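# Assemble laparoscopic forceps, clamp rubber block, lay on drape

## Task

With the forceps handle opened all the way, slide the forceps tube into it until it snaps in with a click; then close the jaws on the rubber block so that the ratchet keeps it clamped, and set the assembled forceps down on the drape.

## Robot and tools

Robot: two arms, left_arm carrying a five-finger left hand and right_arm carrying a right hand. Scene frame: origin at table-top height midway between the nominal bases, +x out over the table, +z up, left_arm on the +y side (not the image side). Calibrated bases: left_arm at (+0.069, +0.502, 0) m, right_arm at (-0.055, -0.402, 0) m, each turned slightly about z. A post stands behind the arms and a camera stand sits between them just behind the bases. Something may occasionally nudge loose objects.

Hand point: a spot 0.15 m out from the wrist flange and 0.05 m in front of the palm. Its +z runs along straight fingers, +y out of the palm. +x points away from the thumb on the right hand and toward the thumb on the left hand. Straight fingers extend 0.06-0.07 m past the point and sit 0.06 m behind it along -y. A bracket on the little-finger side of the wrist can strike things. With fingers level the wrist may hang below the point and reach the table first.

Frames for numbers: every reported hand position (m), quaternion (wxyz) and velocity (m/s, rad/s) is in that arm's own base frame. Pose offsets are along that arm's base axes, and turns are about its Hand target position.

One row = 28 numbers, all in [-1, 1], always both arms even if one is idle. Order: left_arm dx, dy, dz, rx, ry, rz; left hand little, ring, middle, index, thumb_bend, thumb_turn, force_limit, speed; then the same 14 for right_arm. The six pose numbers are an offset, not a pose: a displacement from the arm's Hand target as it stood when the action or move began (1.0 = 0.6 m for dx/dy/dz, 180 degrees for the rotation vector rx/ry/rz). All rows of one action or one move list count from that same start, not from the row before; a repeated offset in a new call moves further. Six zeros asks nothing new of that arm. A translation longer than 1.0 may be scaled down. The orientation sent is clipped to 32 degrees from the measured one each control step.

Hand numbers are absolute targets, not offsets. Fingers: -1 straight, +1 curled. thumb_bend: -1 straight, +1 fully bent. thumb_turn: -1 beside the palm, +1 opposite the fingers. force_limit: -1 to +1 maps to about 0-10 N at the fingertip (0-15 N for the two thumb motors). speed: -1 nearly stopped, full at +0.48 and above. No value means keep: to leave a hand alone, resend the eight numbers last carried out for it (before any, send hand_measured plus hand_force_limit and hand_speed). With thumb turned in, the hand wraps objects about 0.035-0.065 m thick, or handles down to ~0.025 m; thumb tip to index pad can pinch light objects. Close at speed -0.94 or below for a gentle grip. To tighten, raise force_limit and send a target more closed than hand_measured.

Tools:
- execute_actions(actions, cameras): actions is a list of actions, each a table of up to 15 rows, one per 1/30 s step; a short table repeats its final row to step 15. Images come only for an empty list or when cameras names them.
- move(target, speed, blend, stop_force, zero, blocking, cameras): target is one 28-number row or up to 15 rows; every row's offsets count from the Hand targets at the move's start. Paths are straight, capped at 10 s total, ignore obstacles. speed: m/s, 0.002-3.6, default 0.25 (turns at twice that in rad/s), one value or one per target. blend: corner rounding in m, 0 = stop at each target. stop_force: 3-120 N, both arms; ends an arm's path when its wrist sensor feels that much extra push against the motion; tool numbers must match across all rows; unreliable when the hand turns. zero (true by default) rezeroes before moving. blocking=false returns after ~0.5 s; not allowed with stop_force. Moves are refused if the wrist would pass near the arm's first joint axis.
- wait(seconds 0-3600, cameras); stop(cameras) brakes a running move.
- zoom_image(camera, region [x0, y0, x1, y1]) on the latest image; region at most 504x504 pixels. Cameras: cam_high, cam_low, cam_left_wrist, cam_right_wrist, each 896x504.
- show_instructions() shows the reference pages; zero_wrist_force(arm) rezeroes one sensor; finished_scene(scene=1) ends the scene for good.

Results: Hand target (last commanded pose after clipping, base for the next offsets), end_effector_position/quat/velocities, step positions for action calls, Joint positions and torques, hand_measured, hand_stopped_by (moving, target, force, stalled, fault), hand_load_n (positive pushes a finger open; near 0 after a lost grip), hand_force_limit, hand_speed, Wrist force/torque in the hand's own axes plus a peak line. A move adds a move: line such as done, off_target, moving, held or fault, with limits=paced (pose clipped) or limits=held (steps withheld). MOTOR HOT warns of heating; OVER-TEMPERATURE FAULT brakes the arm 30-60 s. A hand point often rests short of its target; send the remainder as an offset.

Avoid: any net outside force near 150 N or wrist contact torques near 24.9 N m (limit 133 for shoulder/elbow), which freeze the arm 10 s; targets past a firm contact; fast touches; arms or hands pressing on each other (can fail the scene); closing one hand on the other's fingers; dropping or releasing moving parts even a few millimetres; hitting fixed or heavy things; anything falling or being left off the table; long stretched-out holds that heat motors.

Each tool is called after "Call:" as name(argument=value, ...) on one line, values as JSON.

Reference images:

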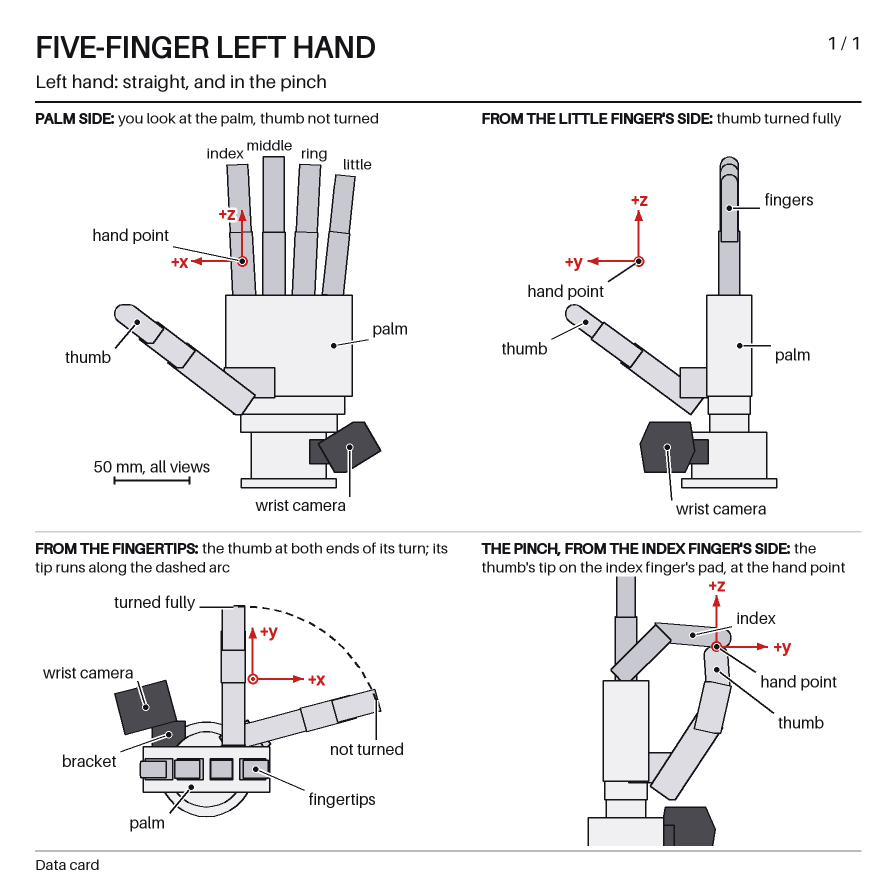

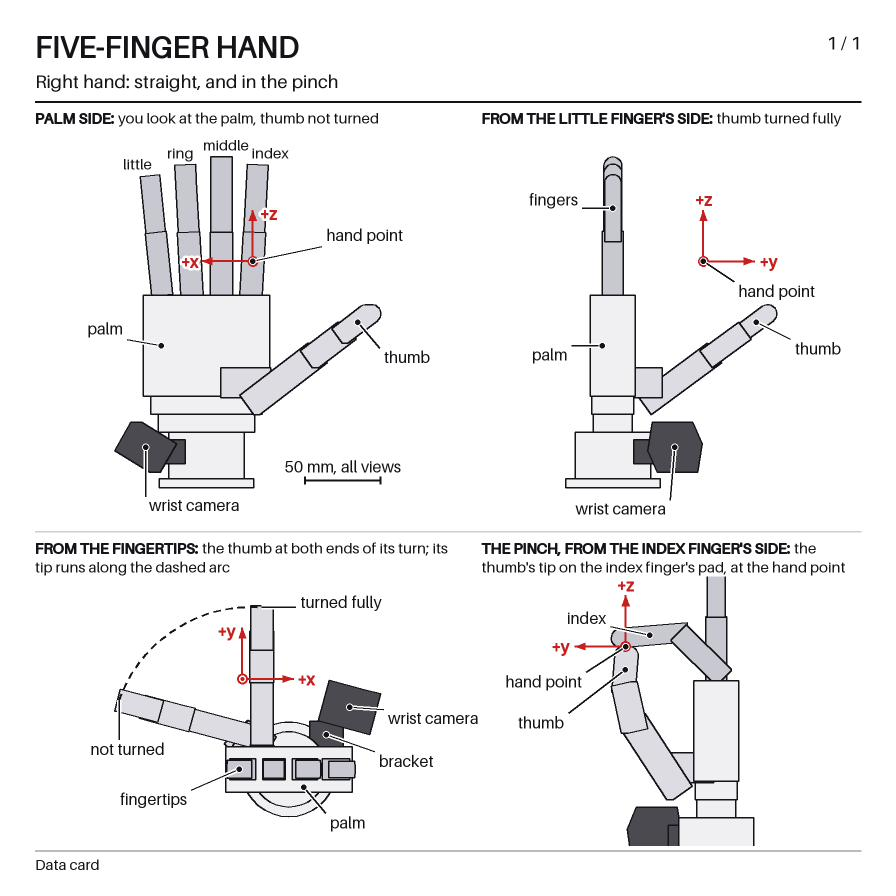

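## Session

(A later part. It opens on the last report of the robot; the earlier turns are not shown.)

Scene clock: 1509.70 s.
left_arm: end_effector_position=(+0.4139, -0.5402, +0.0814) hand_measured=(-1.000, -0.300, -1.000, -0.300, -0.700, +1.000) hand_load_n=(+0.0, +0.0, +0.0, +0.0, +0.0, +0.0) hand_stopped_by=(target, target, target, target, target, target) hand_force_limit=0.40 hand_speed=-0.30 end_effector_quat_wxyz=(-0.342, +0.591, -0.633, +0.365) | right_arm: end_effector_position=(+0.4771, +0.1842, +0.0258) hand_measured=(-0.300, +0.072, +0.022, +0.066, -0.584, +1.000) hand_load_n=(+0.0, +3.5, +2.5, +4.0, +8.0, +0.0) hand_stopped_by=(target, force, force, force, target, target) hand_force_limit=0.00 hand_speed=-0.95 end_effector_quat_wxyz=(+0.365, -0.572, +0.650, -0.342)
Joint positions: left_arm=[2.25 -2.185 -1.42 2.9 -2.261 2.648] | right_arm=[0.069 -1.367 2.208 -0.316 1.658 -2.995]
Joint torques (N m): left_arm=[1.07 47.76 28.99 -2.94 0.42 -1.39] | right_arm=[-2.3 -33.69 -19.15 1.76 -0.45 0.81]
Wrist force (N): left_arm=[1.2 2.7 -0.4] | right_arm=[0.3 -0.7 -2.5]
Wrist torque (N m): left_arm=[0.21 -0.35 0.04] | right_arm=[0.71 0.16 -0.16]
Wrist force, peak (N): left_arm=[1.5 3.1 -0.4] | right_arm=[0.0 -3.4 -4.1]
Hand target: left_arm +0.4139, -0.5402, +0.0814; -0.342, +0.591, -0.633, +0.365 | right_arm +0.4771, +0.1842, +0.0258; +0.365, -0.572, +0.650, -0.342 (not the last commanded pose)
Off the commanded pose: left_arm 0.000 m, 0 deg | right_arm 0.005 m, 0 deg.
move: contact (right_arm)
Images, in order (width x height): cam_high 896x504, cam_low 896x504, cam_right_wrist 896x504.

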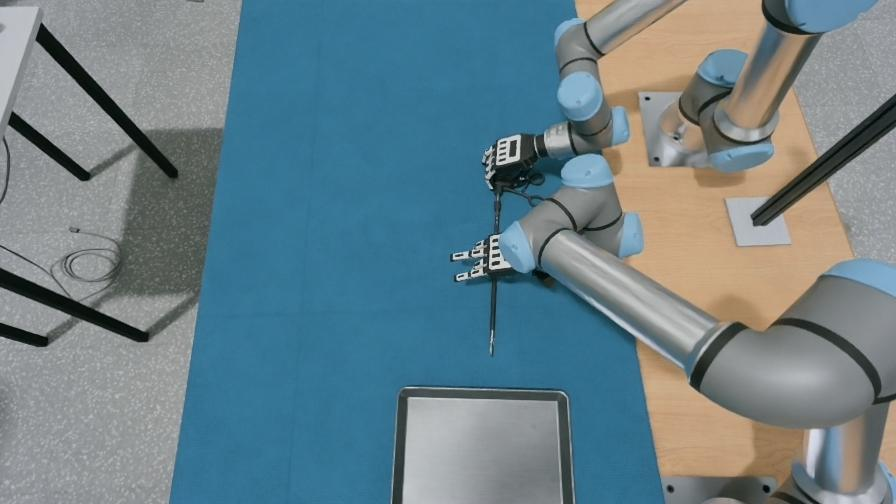

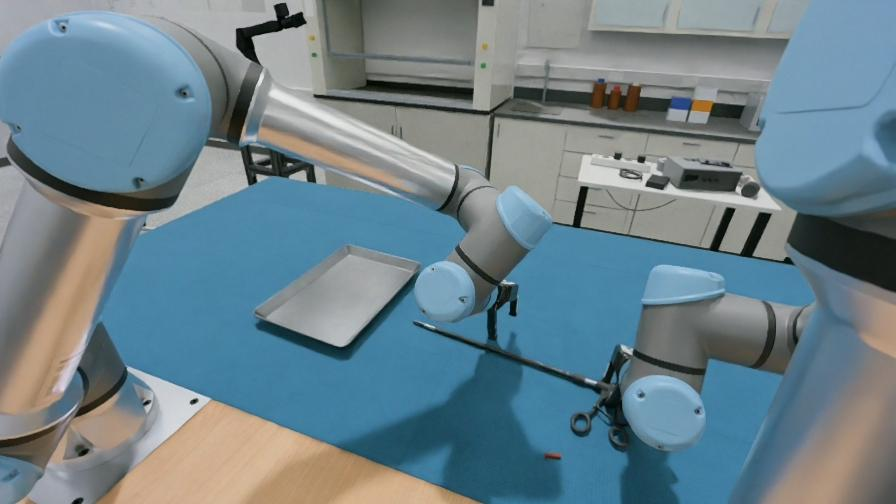

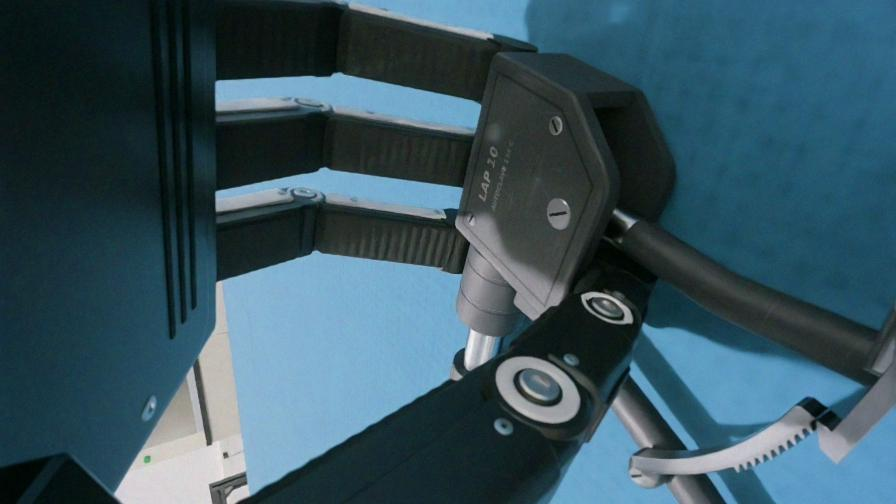

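Call:
move(target=[0,0,0,0,0,0,-1,-0.3,-1,-0.3,-0.7,1,0.4,-0.3,0,0,0,-0.0167,0,0,-0.3,0.15,0.17,0.2,-0.58,1,0.0,-0.95], speed=0.01, cameras=["cam_low","cam_right_wrist"])

Call:
zoom_image(camera="cam_low", region=[570, 364, 618, 394])

Call:
zoom_image(camera="cam_low", region=[550, 360, 650, 460])

Scene clock: 1530.00 s.
left_arm: end_effector_position=(+0.4139, -0.5402, +0.0814) hand_measured=(-1.000, -0.300, -1.000, -0.300, -0.700, +1.000) hand_load_n=(+0.0, +0.0, +0.0, +0.0, +0.0, +0.0) hand_stopped_by=(target, target, target, target, target, target) hand_force_limit=0.40 hand_speed=-0.30 end_effector_quat_wxyz=(-0.342, +0.591, -0.633, +0.365) | right_arm: end_effector_position=(+0.4771, +0.1842, +0.0258) hand_measured=(-0.300, +0.072, +0.022, +0.066, -0.584, +1.000) hand_load_n=(+0.5, +3.5, +2.5, +3.5, +8.0, +0.0) hand_stopped_by=(target, force, force, force, target, target) hand_force_limit=0.00 hand_speed=-0.95 end_effector_quat_wxyz=(+0.350, -0.581, +0.641, -0.359)
Joint positions: left_arm=[2.25 -2.185 -1.42 2.9 -2.261 2.648] | right_arm=[0.1 -1.36 2.194 -0.307 1.711 -3.025]
Joint torques (N m): left_arm=[2.26 40.85 27.73 -2.69 -0.45 -1.4] | right_arm=[7.55 -10.42 -18.56 2.22 1.76 -2.38]
Wrist force (N): left_arm=[1.2 2.5 -0.4] | right_arm=[-0.5 -0.8 -2.3]
Wrist torque (N m): left_arm=[0.19 -0.35 0.04] | right_arm=[0.76 0.19 0.00]
Wrist force, peak (N): left_arm=[1.4 3.0 -0.4] | right_arm=[0.5 -0.8 -3.0]
Hand target: left_arm +0.4139, -0.5402, +0.0814; -0.342, +0.591, -0.633, +0.365 | right_arm +0.4771, +0.1842, +0.0258; +0.350, -0.581, +0.641, -0.359
Off the commanded pose: left_arm 0.000 m, 0 deg | right_arm 0.000 m, 0 deg.
move: done

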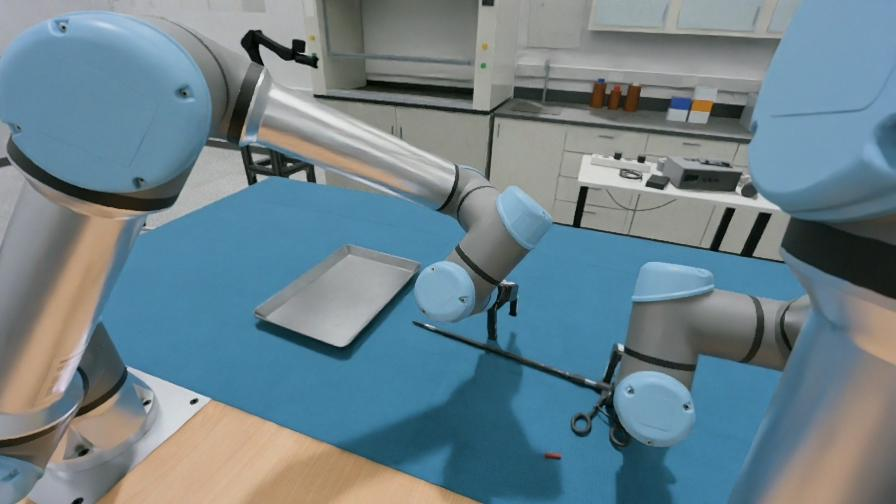

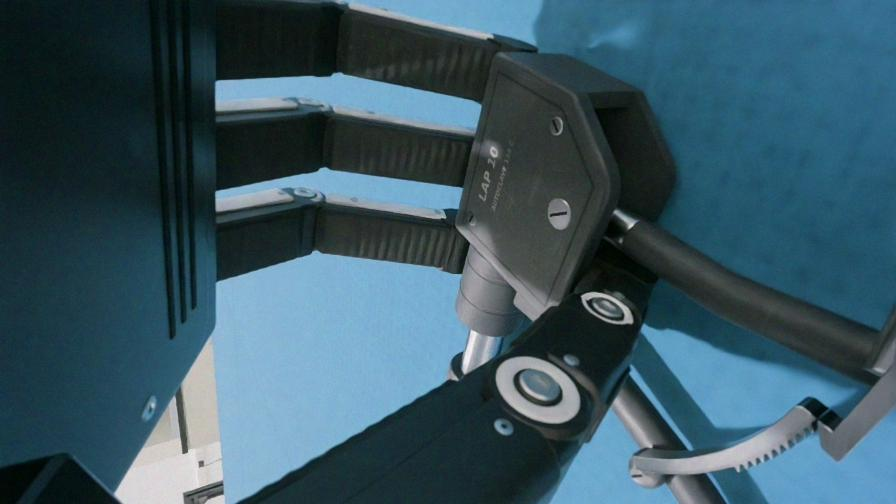

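Scaled by 10.500 from the camera's image (finer frame: 1280x720).

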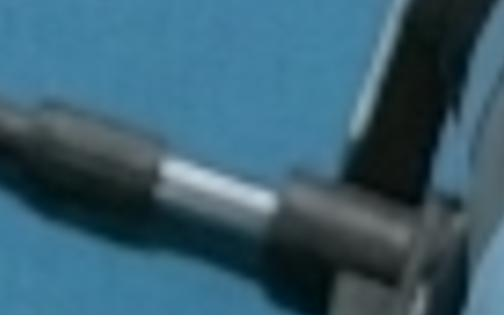

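Scaled by 5.040 from the camera's image (finer frame: 1280x720).

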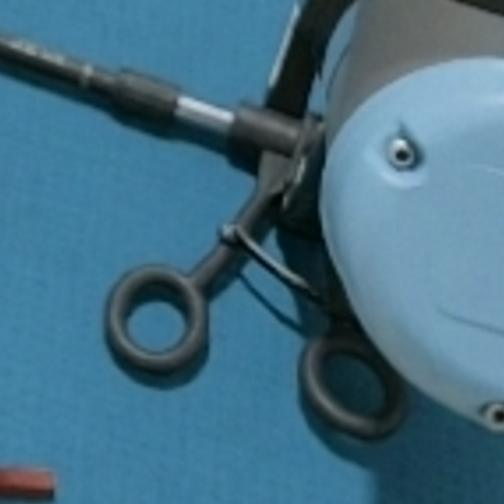

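Call:
move(target=[-0.0067,0,0,0,0,0,-1,0.0,-1,0.0,-0.5,1,0.4,-0.3,0,0,0,0,0,0,-0.3,0.15,0.17,0.2,-0.58,1,0.0,-0.95], speed=0.03, cameras=["cam_left_wrist"])

Call:
move(target=[0,0,-0.08,0,0,0,-1,0.0,-1,0.0,-0.5,1,0.4,-0.3,0,0,0,0,0,0,-0.3,0.15,0.17,0.2,-0.58,1,0.0,-0.95], speed=0.03, cameras=["cam_left_wrist","cam_low"])

Scene clock: 1557.73 s.
left_arm: end_effector_position=(+0.4100, -0.5402, +0.0814) hand_measured=(-1.000, +0.000, -1.000, +0.000, -0.500, +1.000) hand_load_n=(+0.0, +0.0, +0.0, +0.0, +0.0, +0.0) hand_stopped_by=(target, target, target, target, target, target) hand_force_limit=0.40 hand_speed=-0.30 end_effector_quat_wxyz=(-0.342, +0.591, -0.633, +0.365) | right_arm: end_effector_position=(+0.4771, +0.1842, +0.0258) hand_measured=(-0.300, +0.072, +0.022, +0.066, -0.584, +1.000) hand_load_n=(+0.0, +3.0, +2.5, +3.5, +8.0, +0.0) hand_stopped_by=(target, force, force, force, target, target) hand_force_limit=0.00 hand_speed=-0.95 end_effector_quat_wxyz=(+0.350, -0.581, +0.641, -0.359)
Joint positions: left_arm=[2.244 -2.182 -1.425 2.899 -2.265 2.643] | right_arm=[0.1 -1.36 2.194 -0.307 1.711 -3.025]
Joint torques (N m): left_arm=[-10.88 49.73 7.26 -2.98 -2.22 -1.64] | right_arm=[6.31 -11.1 -19.05 2.26 1.7 -2.17]
Wrist force (N): left_arm=[1.2 2.5 -0.2] | right_arm=[-0.4 -1.4 -2.1]
Wrist torque (N m): left_arm=[0.17 -0.34 0.17] | right_arm=[0.68 0.16 0.00]
Wrist force, peak (N): left_arm=[1.6 2.9 -0.4] | right_arm=[-0.8 -1.2 -2.5]
Hand target: left_arm +0.4099, -0.5402, +0.0814; -0.342, +0.591, -0.633, +0.365 | right_arm +0.4771, +0.1842, +0.0258; +0.350, -0.581, +0.641, -0.359
Off the commanded pose: left_arm 0.000 m, 0 deg | right_arm 0.000 m, 0 deg.
move: done

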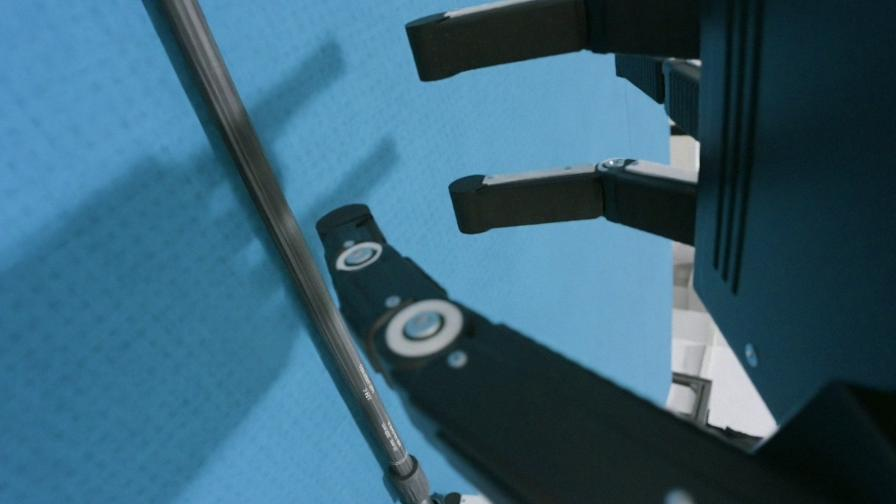

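Scene clock: 1559.70 s.
left_arm: end_effector_position=(+0.4099, -0.5402, +0.0335) hand_measured=(-1.000, +0.000, -1.000, +0.000, -0.500, +1.000) hand_load_n=(+0.0, +0.0, +0.0, +0.0, +0.0, +0.0) hand_stopped_by=(target, target, target, target, target, target) hand_force_limit=0.40 hand_speed=-0.30 end_effector_quat_wxyz=(-0.342, +0.591, -0.633, +0.365) | right_arm: end_effector_position=(+0.4771, +0.1842, +0.0258) hand_measured=(-0.300, +0.072, +0.022, +0.066, -0.584, +1.000) hand_load_n=(+0.0, +3.0, +2.0, +4.0, +8.5, +0.0) hand_stopped_by=(target, force, force, force, target, target) hand_force_limit=0.00 hand_speed=-0.95 end_effector_quat_wxyz=(+0.350, -0.581, +0.641, -0.359)
Joint positions: left_arm=[2.244 -2.238 -1.468 2.998 -2.265 2.642] | right_arm=[0.1 -1.36 2.194 -0.307 1.711 -3.025]
Joint torques (N m): left_arm=[-10.66 36.14 6.54 1.63 -1.75 -0.26] | right_arm=[6.96 -11.06 -18.74 2.2 1.76 -2.14]
Wrist force (N): left_arm=[1.2 2.7 -0.6] | right_arm=[-0.6 -1.2 -2.1]
Wrist torque (N m): left_arm=[0.23 -0.35 0.16] | right_arm=[0.70 0.20 -0.01]
Wrist force, peak (N): left_arm=[1.8 3.0 -0.6] | right_arm=[-0.8 -1.3 -2.2]
Hand target: left_arm +0.4099, -0.5402, +0.0334; -0.342, +0.591, -0.633, +0.365 | right_arm +0.4771, +0.1842, +0.0258; +0.350, -0.581, +0.641, -0.359
Off the commanded pose: left_arm 0.000 m, 0 deg | right_arm 0.000 m, 0 deg.
move: done
Images, in order (width x height): cam_low 896x504, cam_left_wrist 896x504.

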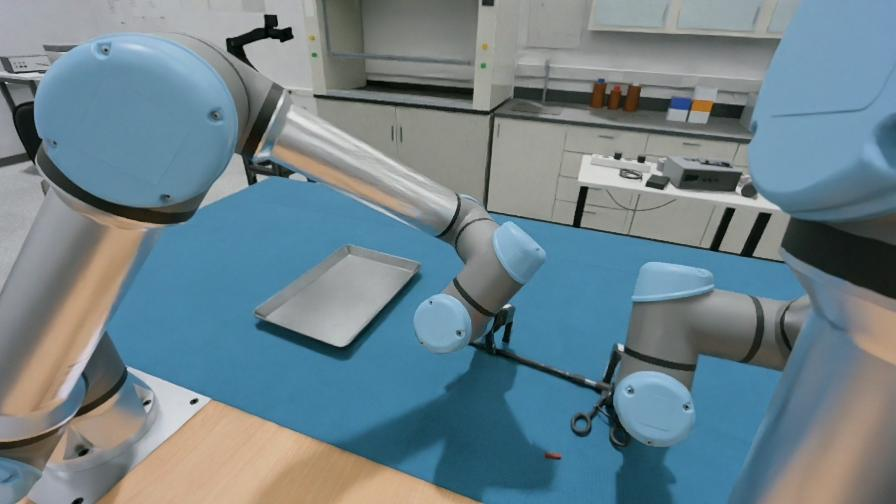

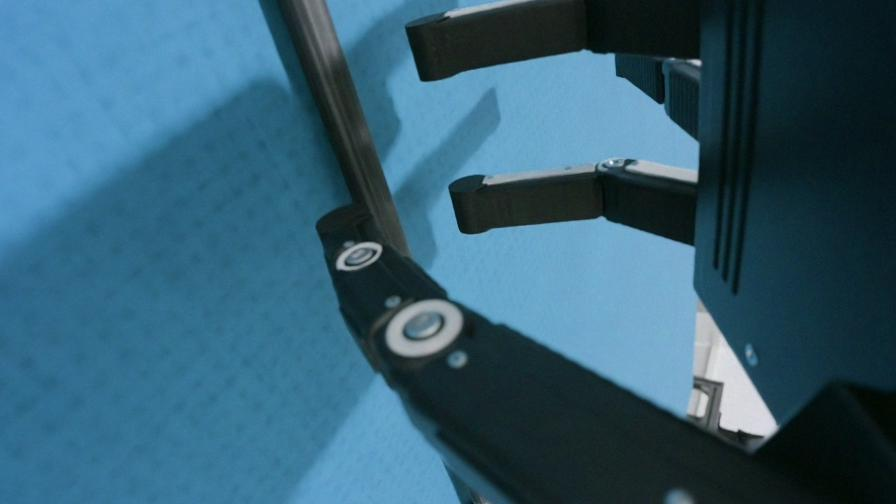

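Call:
move(target=[0.0067,-0.0005,0,0,0,0,-1,0.05,-1,0.05,-0.5,1,0.4,-0.3,0,0,0,0,0,0,-0.3,0.15,0.17,0.2,-0.58,1,0.0,-0.95], speed=0.02)

Call:
move(target=[0,0,-0.0308,0,0,0,-1,0.05,-1,0.05,-0.5,1,0.4,-0.3,0,0,0,0,0,0,-0.3,0.15,0.17,0.2,-0.58,1,0.0,-0.95], speed=0.01, stop_force=3, cameras=["cam_left_wrist","cam_low"])

Call:
zoom_image(camera="cam_low", region=[400, 270, 560, 390])

Scene clock: 1606.93 s.
left_arm: end_effector_position=(+0.4139, -0.5405, +0.0334) hand_measured=(-1.000, +0.050, -1.000, +0.050, -0.500, +1.000) hand_load_n=(+0.0, +0.0, +0.0, +0.0, +0.0, +0.0) hand_stopped_by=(target, target, target, target, target, target) hand_force_limit=0.40 hand_speed=-0.30 end_effector_quat_wxyz=(-0.342, +0.591, -0.633, +0.365) | right_arm: end_effector_position=(+0.4771, +0.1842, +0.0258) hand_measured=(-0.300, +0.072, +0.022, +0.066, -0.584, +1.000) hand_load_n=(+0.0, +3.5, +2.0, +4.0, +8.0, +0.0) hand_stopped_by=(target, force, force, force, target, target) hand_force_limit=0.00 hand_speed=-0.95 end_effector_quat_wxyz=(+0.350, -0.581, +0.641, -0.359)
Joint positions: left_arm=[2.249 -2.241 -1.462 2.998 -2.261 2.647] | right_arm=[0.1 -1.36 2.194 -0.307 1.711 -3.025]
Joint torques (N m): left_arm=[9.17 35.72 27.37 -2.92 0.55 1.92] | right_arm=[5.44 -11.31 -18.46 1.41 0.54 -0.95]
Wrist force (N): left_arm=[1.4 2.5 -0.5] | right_arm=[-0.6 -1.0 -2.4]
Wrist torque (N m): left_arm=[0.18 -0.38 0.05] | right_arm=[0.74 0.20 0.00]
Wrist force, peak (N): left_arm=[1.5 3.2 -0.4] | right_arm=[-0.7 -1.2 -2.5]
Hand target: left_arm +0.4139, -0.5405, +0.0334; -0.342, +0.591, -0.633, +0.365 | right_arm +0.4771, +0.1842, +0.0258; +0.350, -0.581, +0.641, -0.359
Off the commanded pose: left_arm 0.000 m, 0 deg | right_arm 0.000 m, 0 deg.
move: done

Scene clock: 1609.47 s.
left_arm: end_effector_position=(+0.4139, -0.5405, +0.0202) hand_measured=(-1.000, +0.050, -1.000, +0.050, -0.500, +1.000) hand_load_n=(+0.0, -0.5, +0.0, -0.5, +0.0, +0.0) hand_stopped_by=(target, target, target, target, target, target) hand_force_limit=0.40 hand_speed=-0.30 end_effector_quat_wxyz=(-0.342, +0.591, -0.633, +0.365) | right_arm: end_effector_position=(+0.4771, +0.1842, +0.0258) hand_measured=(-0.300, +0.072, +0.022, +0.066, -0.584, +1.000) hand_load_n=(+0.0, +3.0, +2.5, +4.0, +8.5, +0.0) hand_stopped_by=(target, force, force, force, target, target) hand_force_limit=0.00 hand_speed=-0.95 end_effector_quat_wxyz=(+0.350, -0.581, +0.641, -0.359)
Joint positions: left_arm=[2.249 -2.259 -1.471 3.025 -2.261 2.647] | right_arm=[0.1 -1.36 2.194 -0.307 1.711 -3.025]
Joint torques (N m): left_arm=[9.33 48.87 25.29 -2.85 1.06 1.79] | right_arm=[5.41 -10.7 -18.13 1.3 0.5 -0.85]
Wrist force (N): left_arm=[1.3 0.5 -3.2] | right_arm=[-0.9 -1.2 -2.2]
Wrist torque (N m): left_arm=[0.07 -0.36 0.06] | right_arm=[0.70 0.24 -0.03]
Wrist force, peak (N): left_arm=[2.2 -1.8 -6.8] | right_arm=[-0.6 -1.1 -2.7]
Hand target: left_arm +0.4139, -0.5405, +0.0202; -0.342, +0.591, -0.633, +0.365 (not the last commanded pose) | right_arm +0.4771, +0.1842, +0.0258; +0.350, -0.581, +0.641, -0.359
Off the commanded pose: left_arm 0.005 m, 0 deg | right_arm 0.000 m, 0 deg.
move: contact (left_arm)
Images, in order (width x height): cam_low 896x504, cam_left_wrist 896x504.

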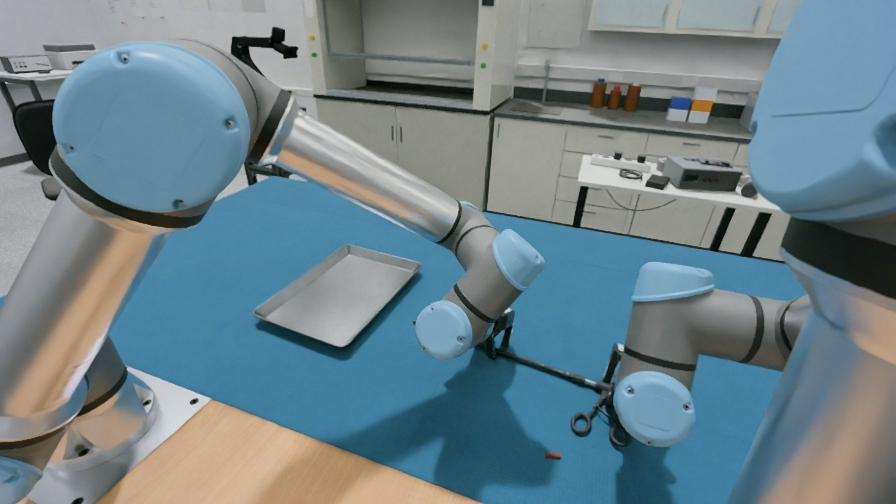

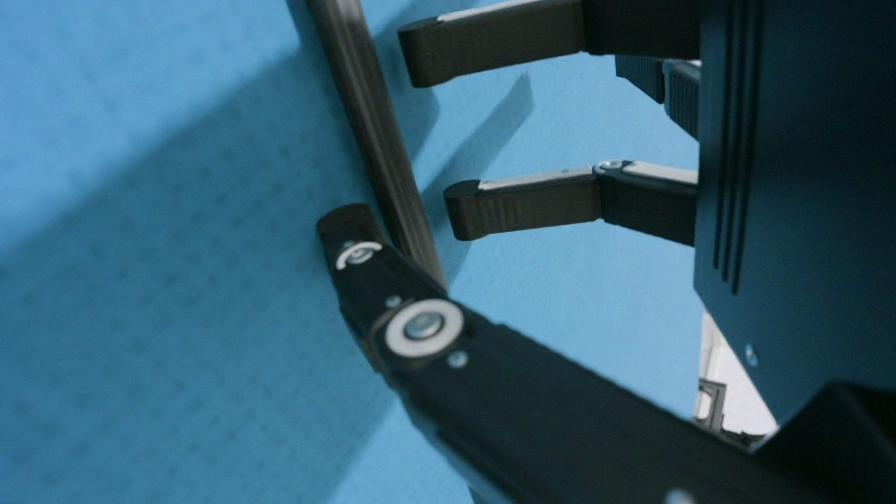

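Scaled by 3.150 from the camera's image (finer frame: 1280x720).

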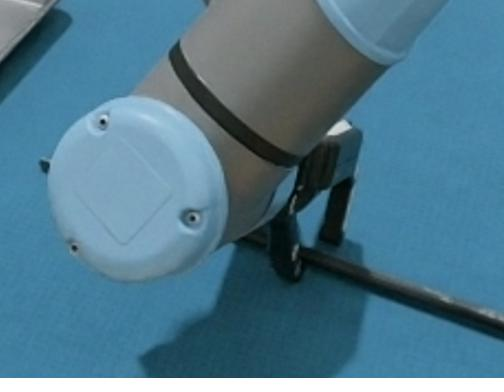

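Call:
move(target=[-0.0042,0.0003,0.004,0,0,0,-1,0.1,-1,0.1,-0.38,1,0.4,-0.3,0,0,0,0,0,0,-0.3,0.15,0.17,0.2,-0.58,1,0.0,-0.95], speed=0.02)

Call:
move(target=[0,0,-0.014,0,0,0,-1,0.1,-1,0.1,-0.38,1,0.4,-0.3,0,0,0,0,0,0,-0.3,0.15,0.17,0.2,-0.58,1,0.0,-0.95], speed=0.006, stop_force=3, cameras=["cam_left_wrist","cam_low"])

Call:
zoom_image(camera="cam_low", region=[400, 270, 560, 390])

Scene clock: 1630.80 s.
left_arm: end_effector_position=(+0.4115, -0.5403, +0.0226) hand_measured=(-1.000, +0.100, -1.000, +0.100, -0.380, +1.000) hand_load_n=(+0.0, +0.0, +0.0, +0.0, +0.0, +0.0) hand_stopped_by=(target, target, target, target, target, target) hand_force_limit=0.40 hand_speed=-0.30 end_effector_quat_wxyz=(-0.342, +0.591, -0.633, +0.365) | right_arm: end_effector_position=(+0.4771, +0.1842, +0.0258) hand_measured=(-0.300, +0.072, +0.022, +0.066, -0.584, +1.000) hand_load_n=(+0.0, +3.5, +2.0, +4.0, +8.0, +0.0) hand_stopped_by=(target, force, force, force, target, target) hand_force_limit=0.00 hand_speed=-0.95 end_effector_quat_wxyz=(+0.350, -0.581, +0.641, -0.359)
Joint positions: left_arm=[2.246 -2.253 -1.473 3.02 -2.264 2.644] | right_arm=[0.1 -1.36 2.194 -0.307 1.711 -3.025]
Joint torques (N m): left_arm=[-10.03 52.47 6.2 -2.67 -2 -1.66] | right_arm=[4.01 -10.99 -18.02 0.91 -0.23 -0.33]
Wrist force (N): left_arm=[0.8 2.7 -0.5] | right_arm=[-0.3 -1.3 -2.1]
Wrist torque (N m): left_arm=[0.21 -0.28 0.15] | right_arm=[0.68 0.16 0.00]
Wrist force, peak (N): left_arm=[1.7 0.8 -3.5] | right_arm=[-0.5 -1.4 -2.5]
Hand target: left_arm +0.4114, -0.5403, +0.0226; -0.342, +0.591, -0.633, +0.365 | right_arm +0.4771, +0.1842, +0.0258; +0.350, -0.581, +0.641, -0.359
Off the commanded pose: left_arm 0.000 m, 0 deg | right_arm 0.000 m, 0 deg.
move: done

Scene clock: 1633.13 s.
left_arm: end_effector_position=(+0.4114, -0.5403, +0.0169) hand_measured=(-1.000, +0.100, -1.000, +0.100, -0.380, +1.000) hand_load_n=(+0.0, +0.0, +0.0, +0.0, +0.0, +0.0) hand_stopped_by=(target, target, target, target, target, target) hand_force_limit=0.40 hand_speed=-0.30 end_effector_quat_wxyz=(-0.342, +0.591, -0.633, +0.365) | right_arm: end_effector_position=(+0.4771, +0.1842, +0.0258) hand_measured=(-0.300, +0.072, +0.022, +0.066, -0.584, +1.000) hand_load_n=(+0.0, +3.5, +2.5, +3.5, +8.0, +0.0) hand_stopped_by=(target, force, force, force, target, target) hand_force_limit=0.00 hand_speed=-0.95 end_effector_quat_wxyz=(+0.350, -0.581, +0.641, -0.359)
Joint positions: left_arm=[2.246 -2.261 -1.477 3.031 -2.264 2.644] | right_arm=[0.1 -1.36 2.194 -0.307 1.711 -3.025]
Joint torques (N m): left_arm=[-4.55 49.01 26.7 -2.67 -0.62 -1.07] | right_arm=[3.85 -11.97 -18.29 0.94 -0.28 -0.38]
Wrist force (N): left_arm=[1.1 0.7 -3.2] | right_arm=[-0.7 -1.1 -2.1]
Wrist torque (N m): left_arm=[0.11 -0.35 0.17] | right_arm=[0.72 0.20 -0.01]
Wrist force, peak (N): left_arm=[1.1 -1.8 -5.4] | right_arm=[-0.5 -1.4 -2.3]
Hand target: left_arm +0.4114, -0.5403, +0.0169; -0.342, +0.591, -0.633, +0.365 (not the last commanded pose) | right_arm +0.4771, +0.1842, +0.0258; +0.350, -0.581, +0.641, -0.359
Off the commanded pose: left_arm 0.003 m, 0 deg | right_arm 0.000 m, 0 deg.
move: contact (left_arm)
Images, in order (width x height): cam_low 896x504, cam_left_wrist 896x504.

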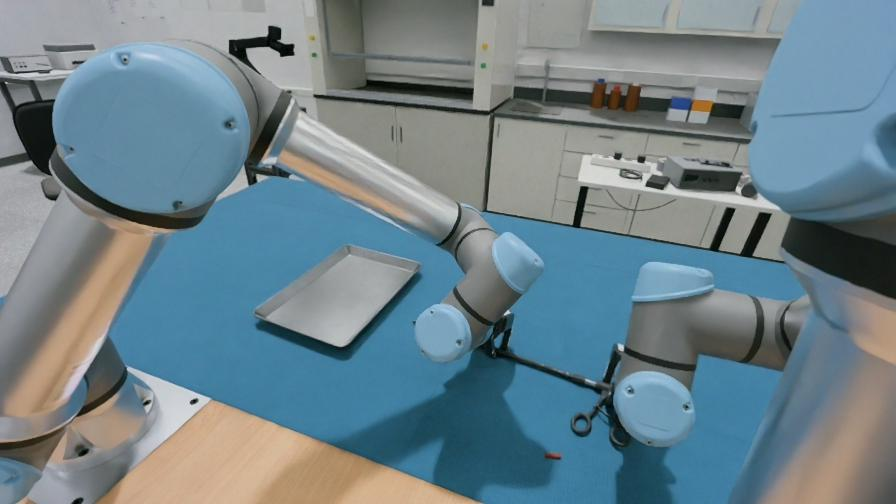

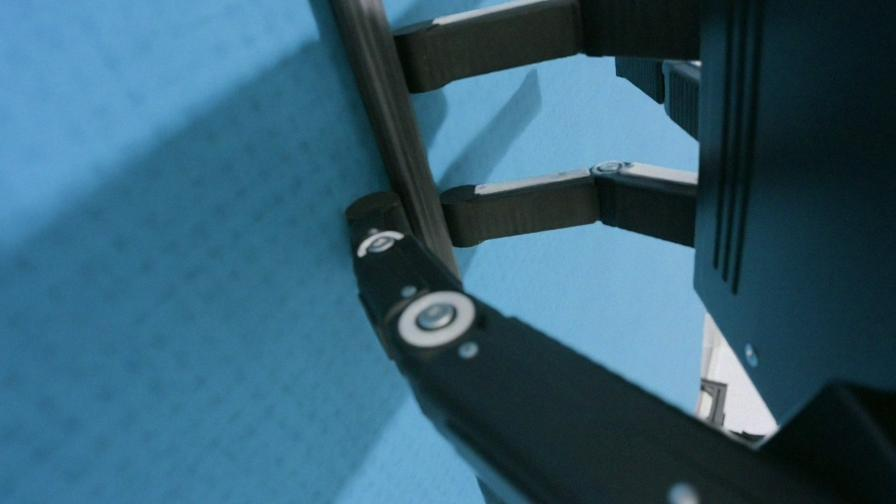

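Scaled by 3.150 from the camera's image (finer frame: 1280x720).

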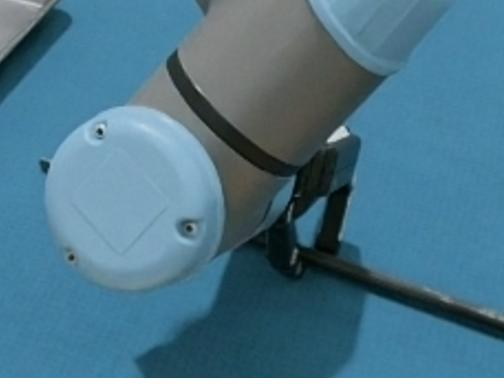

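Call:
move(target=[0,0,0,0,0,0,-1,0.7,-1,0.7,-0.38,1,0.9,-0.93,0,0,0,0,0,0,-0.3,0.15,0.17,0.2,-0.58,1,0.0,-0.95], speed=0.01)

Call:
wait(seconds=3, cameras=["cam_left_wrist","cam_low","cam_high"])

Scene clock: 1638.60 s.
left_arm: end_effector_position=(+0.4115, -0.5404, +0.0170) hand_measured=(-1.000, +0.286, -1.000, +0.268, -0.382, +1.000) hand_load_n=(+0.0, +11.0, +0.0, +7.0, +5.0, +0.5) hand_stopped_by=(target, force, target, force, target, target) hand_force_limit=0.90 hand_speed=-0.93 end_effector_quat_wxyz=(-0.342, +0.591, -0.633, +0.365) | right_arm: end_effector_position=(+0.4771, +0.1842, +0.0258) hand_measured=(-0.300, +0.072, +0.022, +0.066, -0.584, +1.000) hand_load_n=(+0.0, +3.5, +2.0, +4.0, +8.0, +0.0) hand_stopped_by=(target, force, force, force, target, target) hand_force_limit=0.00 hand_speed=-0.95 end_effector_quat_wxyz=(+0.350, -0.581, +0.641, -0.359)
Joint positions: left_arm=[2.246 -2.261 -1.477 3.031 -2.264 2.644] | right_arm=[0.1 -1.36 2.194 -0.307 1.711 -3.025]
Joint torques (N m): left_arm=[3.49 42.02 15.71 -1.78 0.37 0.75] | right_arm=[4.1 -11.09 -18.2 0.84 -0.25 -0.17]
Wrist force (N): left_arm=[-0.2 -12.7 3.0] | right_arm=[-0.3 -1.2 -1.8]
Wrist torque (N m): left_arm=[-0.53 -0.09 0.38] | right_arm=[0.71 0.17 -0.01]
Wrist force, peak (N): left_arm=[-0.2 -12.7 3.0] | right_arm=[-0.6 -1.2 -2.6]
Hand target: left_arm +0.4114, -0.5403, +0.0169; -0.342, +0.591, -0.633, +0.365 | right_arm +0.4771, +0.1842, +0.0258; +0.350, -0.581, +0.641, -0.359
Off the commanded pose: left_arm 0.000 m, 0 deg | right_arm 0.000 m, 0 deg.
move: done

Scene clock: 1641.60 s.
left_arm: end_effector_position=(+0.4114, -0.5403, +0.0169) hand_measured=(-1.000, +0.286, -1.000, +0.268, -0.382, +1.000) hand_load_n=(+0.0, +11.0, +0.0, +7.5, +4.5, +0.5) hand_stopped_by=(target, force, target, force, target, target) hand_force_limit=0.90 hand_speed=-0.93 end_effector_quat_wxyz=(-0.342, +0.591, -0.633, +0.365) | right_arm: end_effector_position=(+0.4771, +0.1842, +0.0258) hand_measured=(-0.300, +0.072, +0.022, +0.066, -0.584, +1.000) hand_load_n=(+0.0, +3.5, +2.0, +3.5, +8.0, +0.0) hand_stopped_by=(target, force, force, force, target, target) hand_force_limit=0.00 hand_speed=-0.95 end_effector_quat_wxyz=(+0.350, -0.581, +0.641, -0.359)
Joint positions: left_arm=[2.246 -2.261 -1.477 3.031 -2.264 2.644] | right_arm=[0.1 -1.36 2.194 -0.307 1.711 -3.025]
Joint torques (N m): left_arm=[-13.68 29.67 0.17 -1.43 0.3 1.55] | right_arm=[4.2 -11.36 -18.3 0.81 -0.2 -0.03]
Wrist force (N): left_arm=[-0.2 -12.7 3.0] | right_arm=[-0.3 -1.1 -1.4]
Wrist torque (N m): left_arm=[-0.51 -0.08 0.38] | right_arm=[0.70 0.17 0.00]
Wrist force, peak (N): left_arm=[-0.2 -13.1 3.0] | right_arm=[-0.3 -1.6 -1.9]
Hand target: left_arm +0.4114, -0.5403, +0.0169; -0.342, +0.591, -0.633, +0.365 | right_arm +0.4771, +0.1842, +0.0258; +0.350, -0.581, +0.641, -0.359
Off the commanded pose: left_arm 0.000 m, 0 deg | right_arm 0.000 m, 0 deg.
wait: 3.00 s; at rest by 0.17 s
Images, in order (width x height): cam_high 896x504, cam_low 896x504, cam_left_wrist 896x504.

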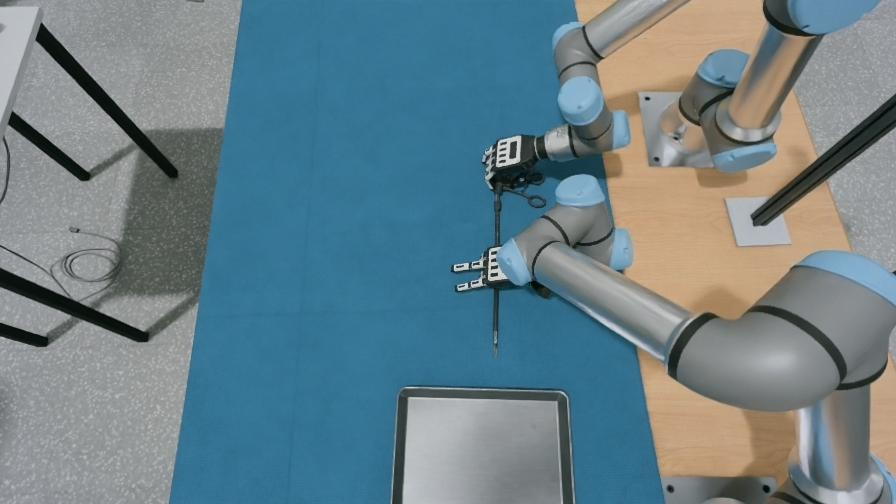

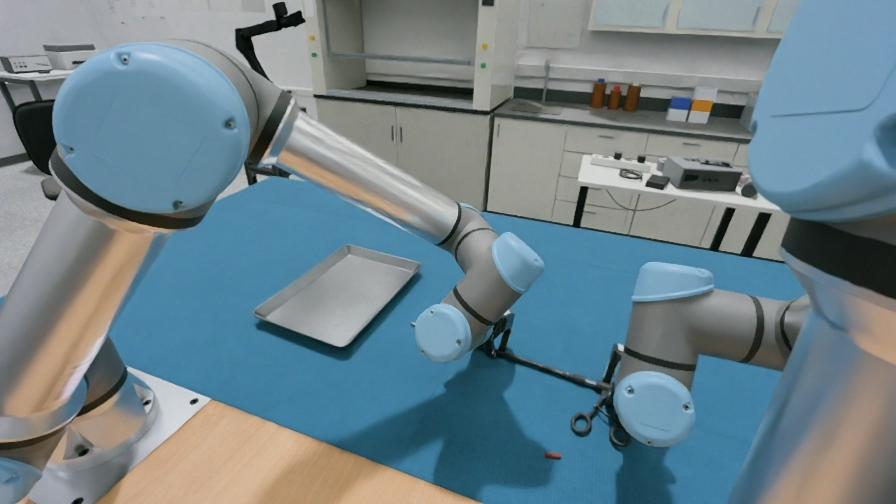

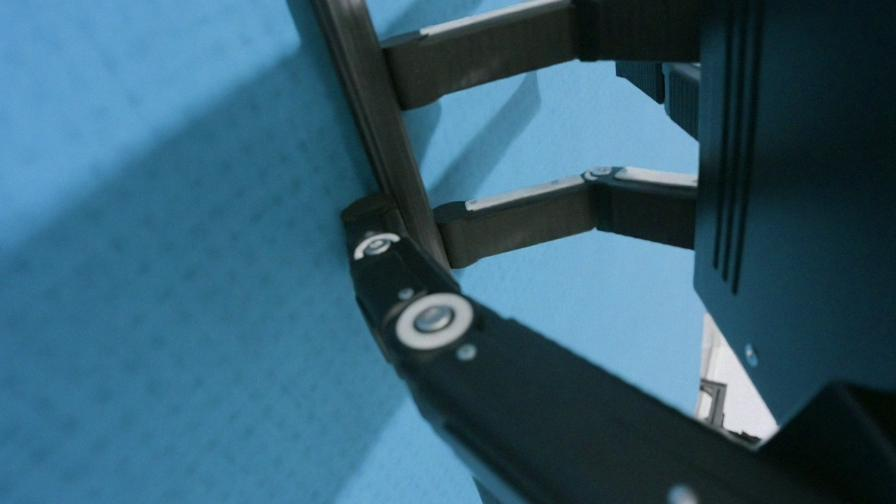

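Call:
move(target=[0,0,0.0083,0,0,0,-1,0.7,-1,0.7,-0.38,1,0.9,-0.93,0,0,0,0,0,0,-0.3,0.15,0.17,0.2,-0.58,1,0.0,-0.95], speed=0.01, cameras=["cam_left_wrist","cam_low"])

Call:
zoom_image(camera="cam_low", region=[460, 300, 620, 420])

Scene clock: 1650.67 s.
left_arm: end_effector_position=(+0.4114, -0.5404, +0.0219) hand_measured=(-1.000, +0.286, -1.000, +0.268, -0.382, +1.000) hand_load_n=(+0.0, +4.0, +0.0, +3.5, +9.0, +1.0) hand_stopped_by=(target, force, target, force, target, target) hand_force_limit=0.90 hand_speed=-0.93 end_effector_quat_wxyz=(-0.342, +0.591, -0.633, +0.365) | right_arm: end_effector_position=(+0.4771, +0.1842, +0.0258) hand_measured=(-0.300, +0.072, +0.022, +0.066, -0.584, +1.000) hand_load_n=(+0.0, +3.5, +2.0, +4.0, +8.0, +0.0) hand_stopped_by=(target, force, force, force, target, target) hand_force_limit=0.00 hand_speed=-0.95 end_effector_quat_wxyz=(+0.350, -0.581, +0.641, -0.359)
Joint positions: left_arm=[2.246 -2.254 -1.474 3.021 -2.264 2.644] | right_arm=[0.1 -1.36 2.194 -0.307 1.711 -3.025]
Joint torques (N m): left_arm=[-2.1 52.46 28.53 -2.47 0.48 1.53] | right_arm=[4.2 -11.27 -18 0.71 -0.22 0.02]
Wrist force (N): left_arm=[0.5 4.4 -0.1] | right_arm=[0.2 -1.2 -2.0]
Wrist torque (N m): left_arm=[0.29 -0.24 0.23] | right_arm=[0.73 0.13 0.01]
Wrist force, peak (N): left_arm=[-0.1 -13.0 3.4] | right_arm=[-0.2 -1.5 -2.2]
Hand target: left_arm +0.4114, -0.5403, +0.0219; -0.342, +0.591, -0.633, +0.365 | right_arm +0.4771, +0.1842, +0.0258; +0.350, -0.581, +0.641, -0.359
Off the commanded pose: left_arm 0.000 m, 0 deg | right_arm 0.000 m, 0 deg.
move: done
Images, in order (width x height): cam_low 896x504, cam_left_wrist 896x504.

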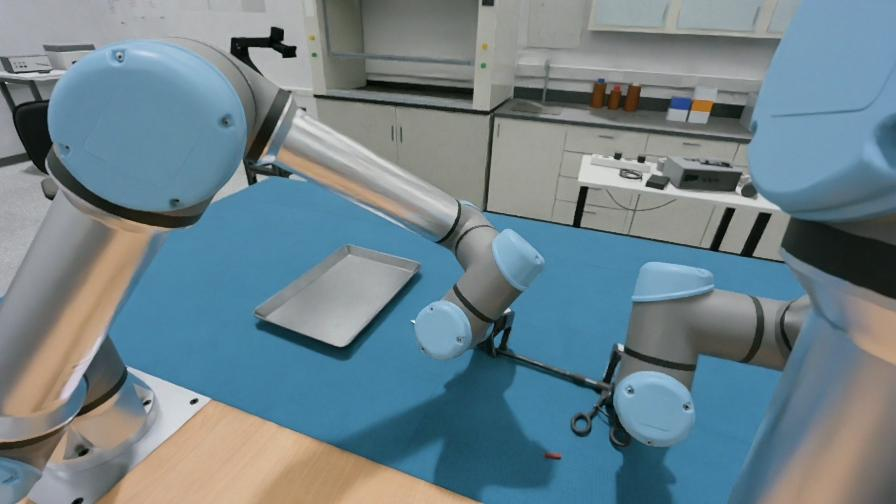

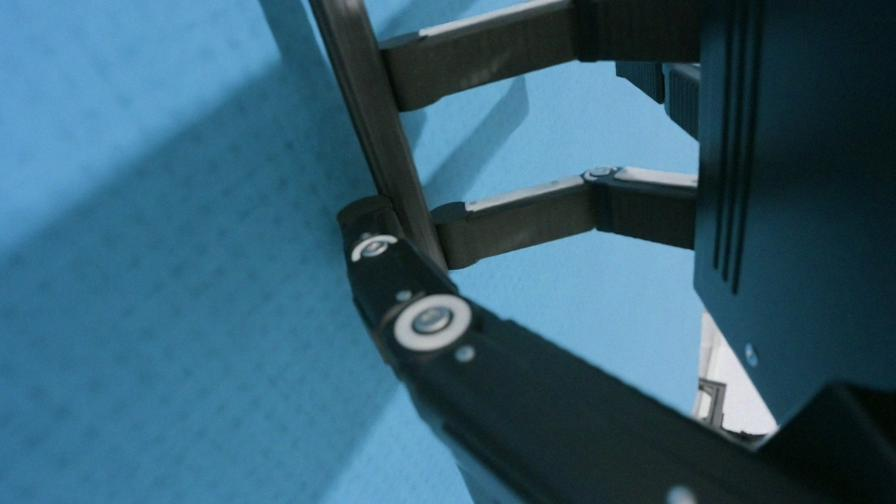

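Scaled by 3.150 from the camera's image (finer frame: 1280x720).

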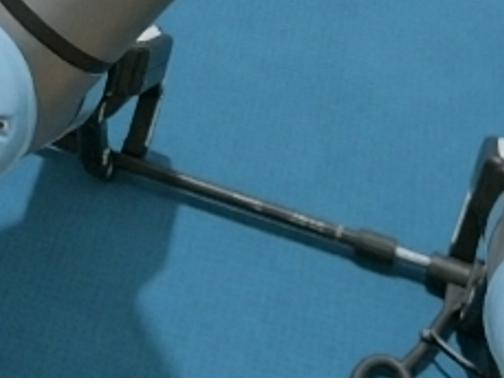

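Call:
move(target=[0,0,0,0,0,0,-1,0.7,-1,0.8,-0.38,1,0.9,-0.93,0,0,0,0,0,0,-0.3,0.15,0.17,0.2,-0.58,1,0.0,-0.95], speed=0.01)

Call:
wait(seconds=2, cameras=["cam_left_wrist","cam_high"])

Scene clock: 1658.17 s.
left_arm: end_effector_position=(+0.4114, -0.5403, +0.0219) hand_measured=(-1.000, +0.288, -1.000, +0.292, -0.384, +1.000) hand_load_n=(+0.0, +1.0, +0.0, +9.5, +11.0, +1.0) hand_stopped_by=(target, force, target, force, target, target) hand_force_limit=0.90 hand_speed=-0.93 end_effector_quat_wxyz=(-0.342, +0.591, -0.633, +0.365) | right_arm: end_effector_position=(+0.4771, +0.1842, +0.0258) hand_measured=(-0.300, +0.072, +0.022, +0.066, -0.584, +1.000) hand_load_n=(+0.0, +3.5, +2.0, +3.5, +8.5, +0.0) hand_stopped_by=(target, force, force, force, target, target) hand_force_limit=0.00 hand_speed=-0.95 end_effector_quat_wxyz=(+0.350, -0.581, +0.641, -0.359)
Joint positions: left_arm=[2.246 -2.254 -1.474 3.021 -2.264 2.644] | right_arm=[0.1 -1.36 2.194 -0.307 1.711 -3.025]
Joint torques (N m): left_arm=[9.68 52.93 27.3 -2.5 0.66 -1.38] | right_arm=[3.93 -11.33 -17.88 0.59 -0.22 0.15]
Wrist force (N): left_arm=[-0.1 4.4 0.6] | right_arm=[0.2 -1.3 -2.1]
Wrist torque (N m): left_arm=[0.32 -0.25 0.15] | right_arm=[0.70 0.13 0.00]
Wrist force, peak (N): left_arm=[0.5 5.2 -0.2] | right_arm=[0.1 -1.5 -2.4]
Hand target: left_arm +0.4114, -0.5403, +0.0219; -0.342, +0.591, -0.633, +0.365 | right_arm +0.4771, +0.1842, +0.0258; +0.350, -0.581, +0.641, -0.359
Off the commanded pose: left_arm 0.000 m, 0 deg | right_arm 0.000 m, 0 deg.
move: done

Scene clock: 1660.17 s.
left_arm: end_effector_position=(+0.4114, -0.5403, +0.0219) hand_measured=(-1.000, +0.288, -1.000, +0.292, -0.384, +1.000) hand_load_n=(+0.0, +1.0, +0.0, +9.5, +11.0, +1.0) hand_stopped_by=(target, force, target, force, target, target) hand_force_limit=0.90 hand_speed=-0.93 end_effector_quat_wxyz=(-0.342, +0.591, -0.633, +0.365) | right_arm: end_effector_position=(+0.4771, +0.1842, +0.0258) hand_measured=(-0.300, +0.072, +0.022, +0.066, -0.584, +1.000) hand_load_n=(+0.0, +3.5, +2.0, +3.5, +8.0, +0.0) hand_stopped_by=(target, force, force, force, target, target) hand_force_limit=0.00 hand_speed=-0.95 end_effector_quat_wxyz=(+0.350, -0.581, +0.641, -0.359)
Joint positions: left_arm=[2.246 -2.254 -1.474 3.021 -2.264 2.644] | right_arm=[0.1 -1.36 2.194 -0.307 1.711 -3.025]
Joint torques (N m): left_arm=[10.45 50.76 25.07 -2.78 0.6 -1.71] | right_arm=[4.06 -11.25 -17.38 0.6 -0.19 0.18]
Wrist force (N): left_arm=[0.2 4.4 0.3] | right_arm=[0.3 -1.1 -2.4]
Wrist torque (N m): left_arm=[0.32 -0.30 0.17] | right_arm=[0.75 0.14 0.02]
Wrist force, peak (N): left_arm=[0.2 4.5 0.7] | right_arm=[0.1 -1.5 -2.5]
Hand target: left_arm +0.4114, -0.5403, +0.0219; -0.342, +0.591, -0.633, +0.365 | right_arm +0.4771, +0.1842, +0.0258; +0.350, -0.581, +0.641, -0.359
Off the commanded pose: left_arm 0.000 m, 0 deg | right_arm 0.000 m, 0 deg.
wait: 2.00 s; at rest by 0.17 s
Images, in order (width x height): cam_high 896x504, cam_left_wrist 896x504.

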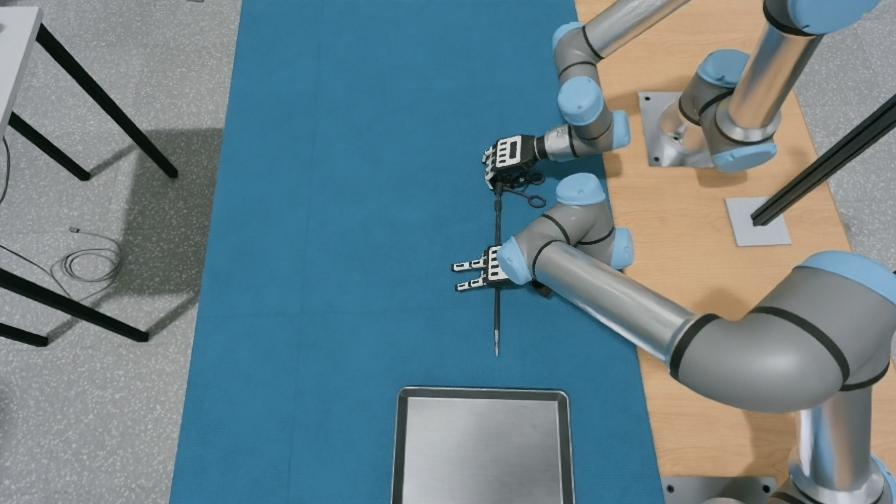

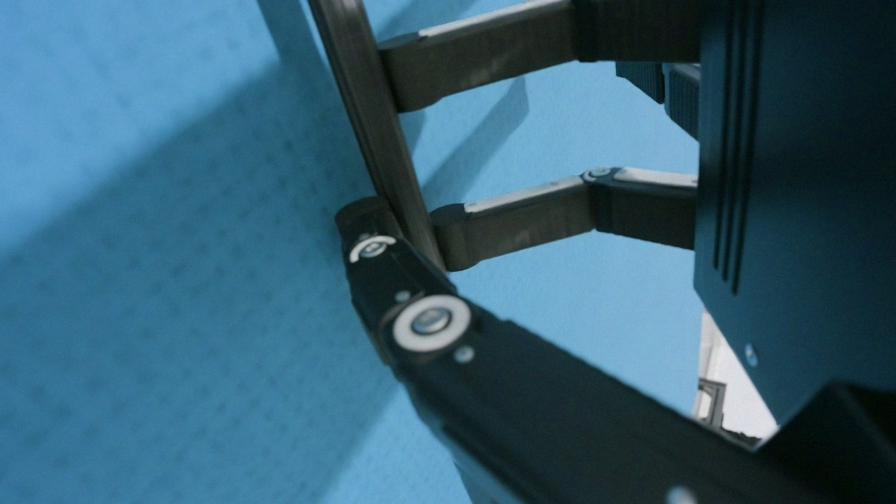

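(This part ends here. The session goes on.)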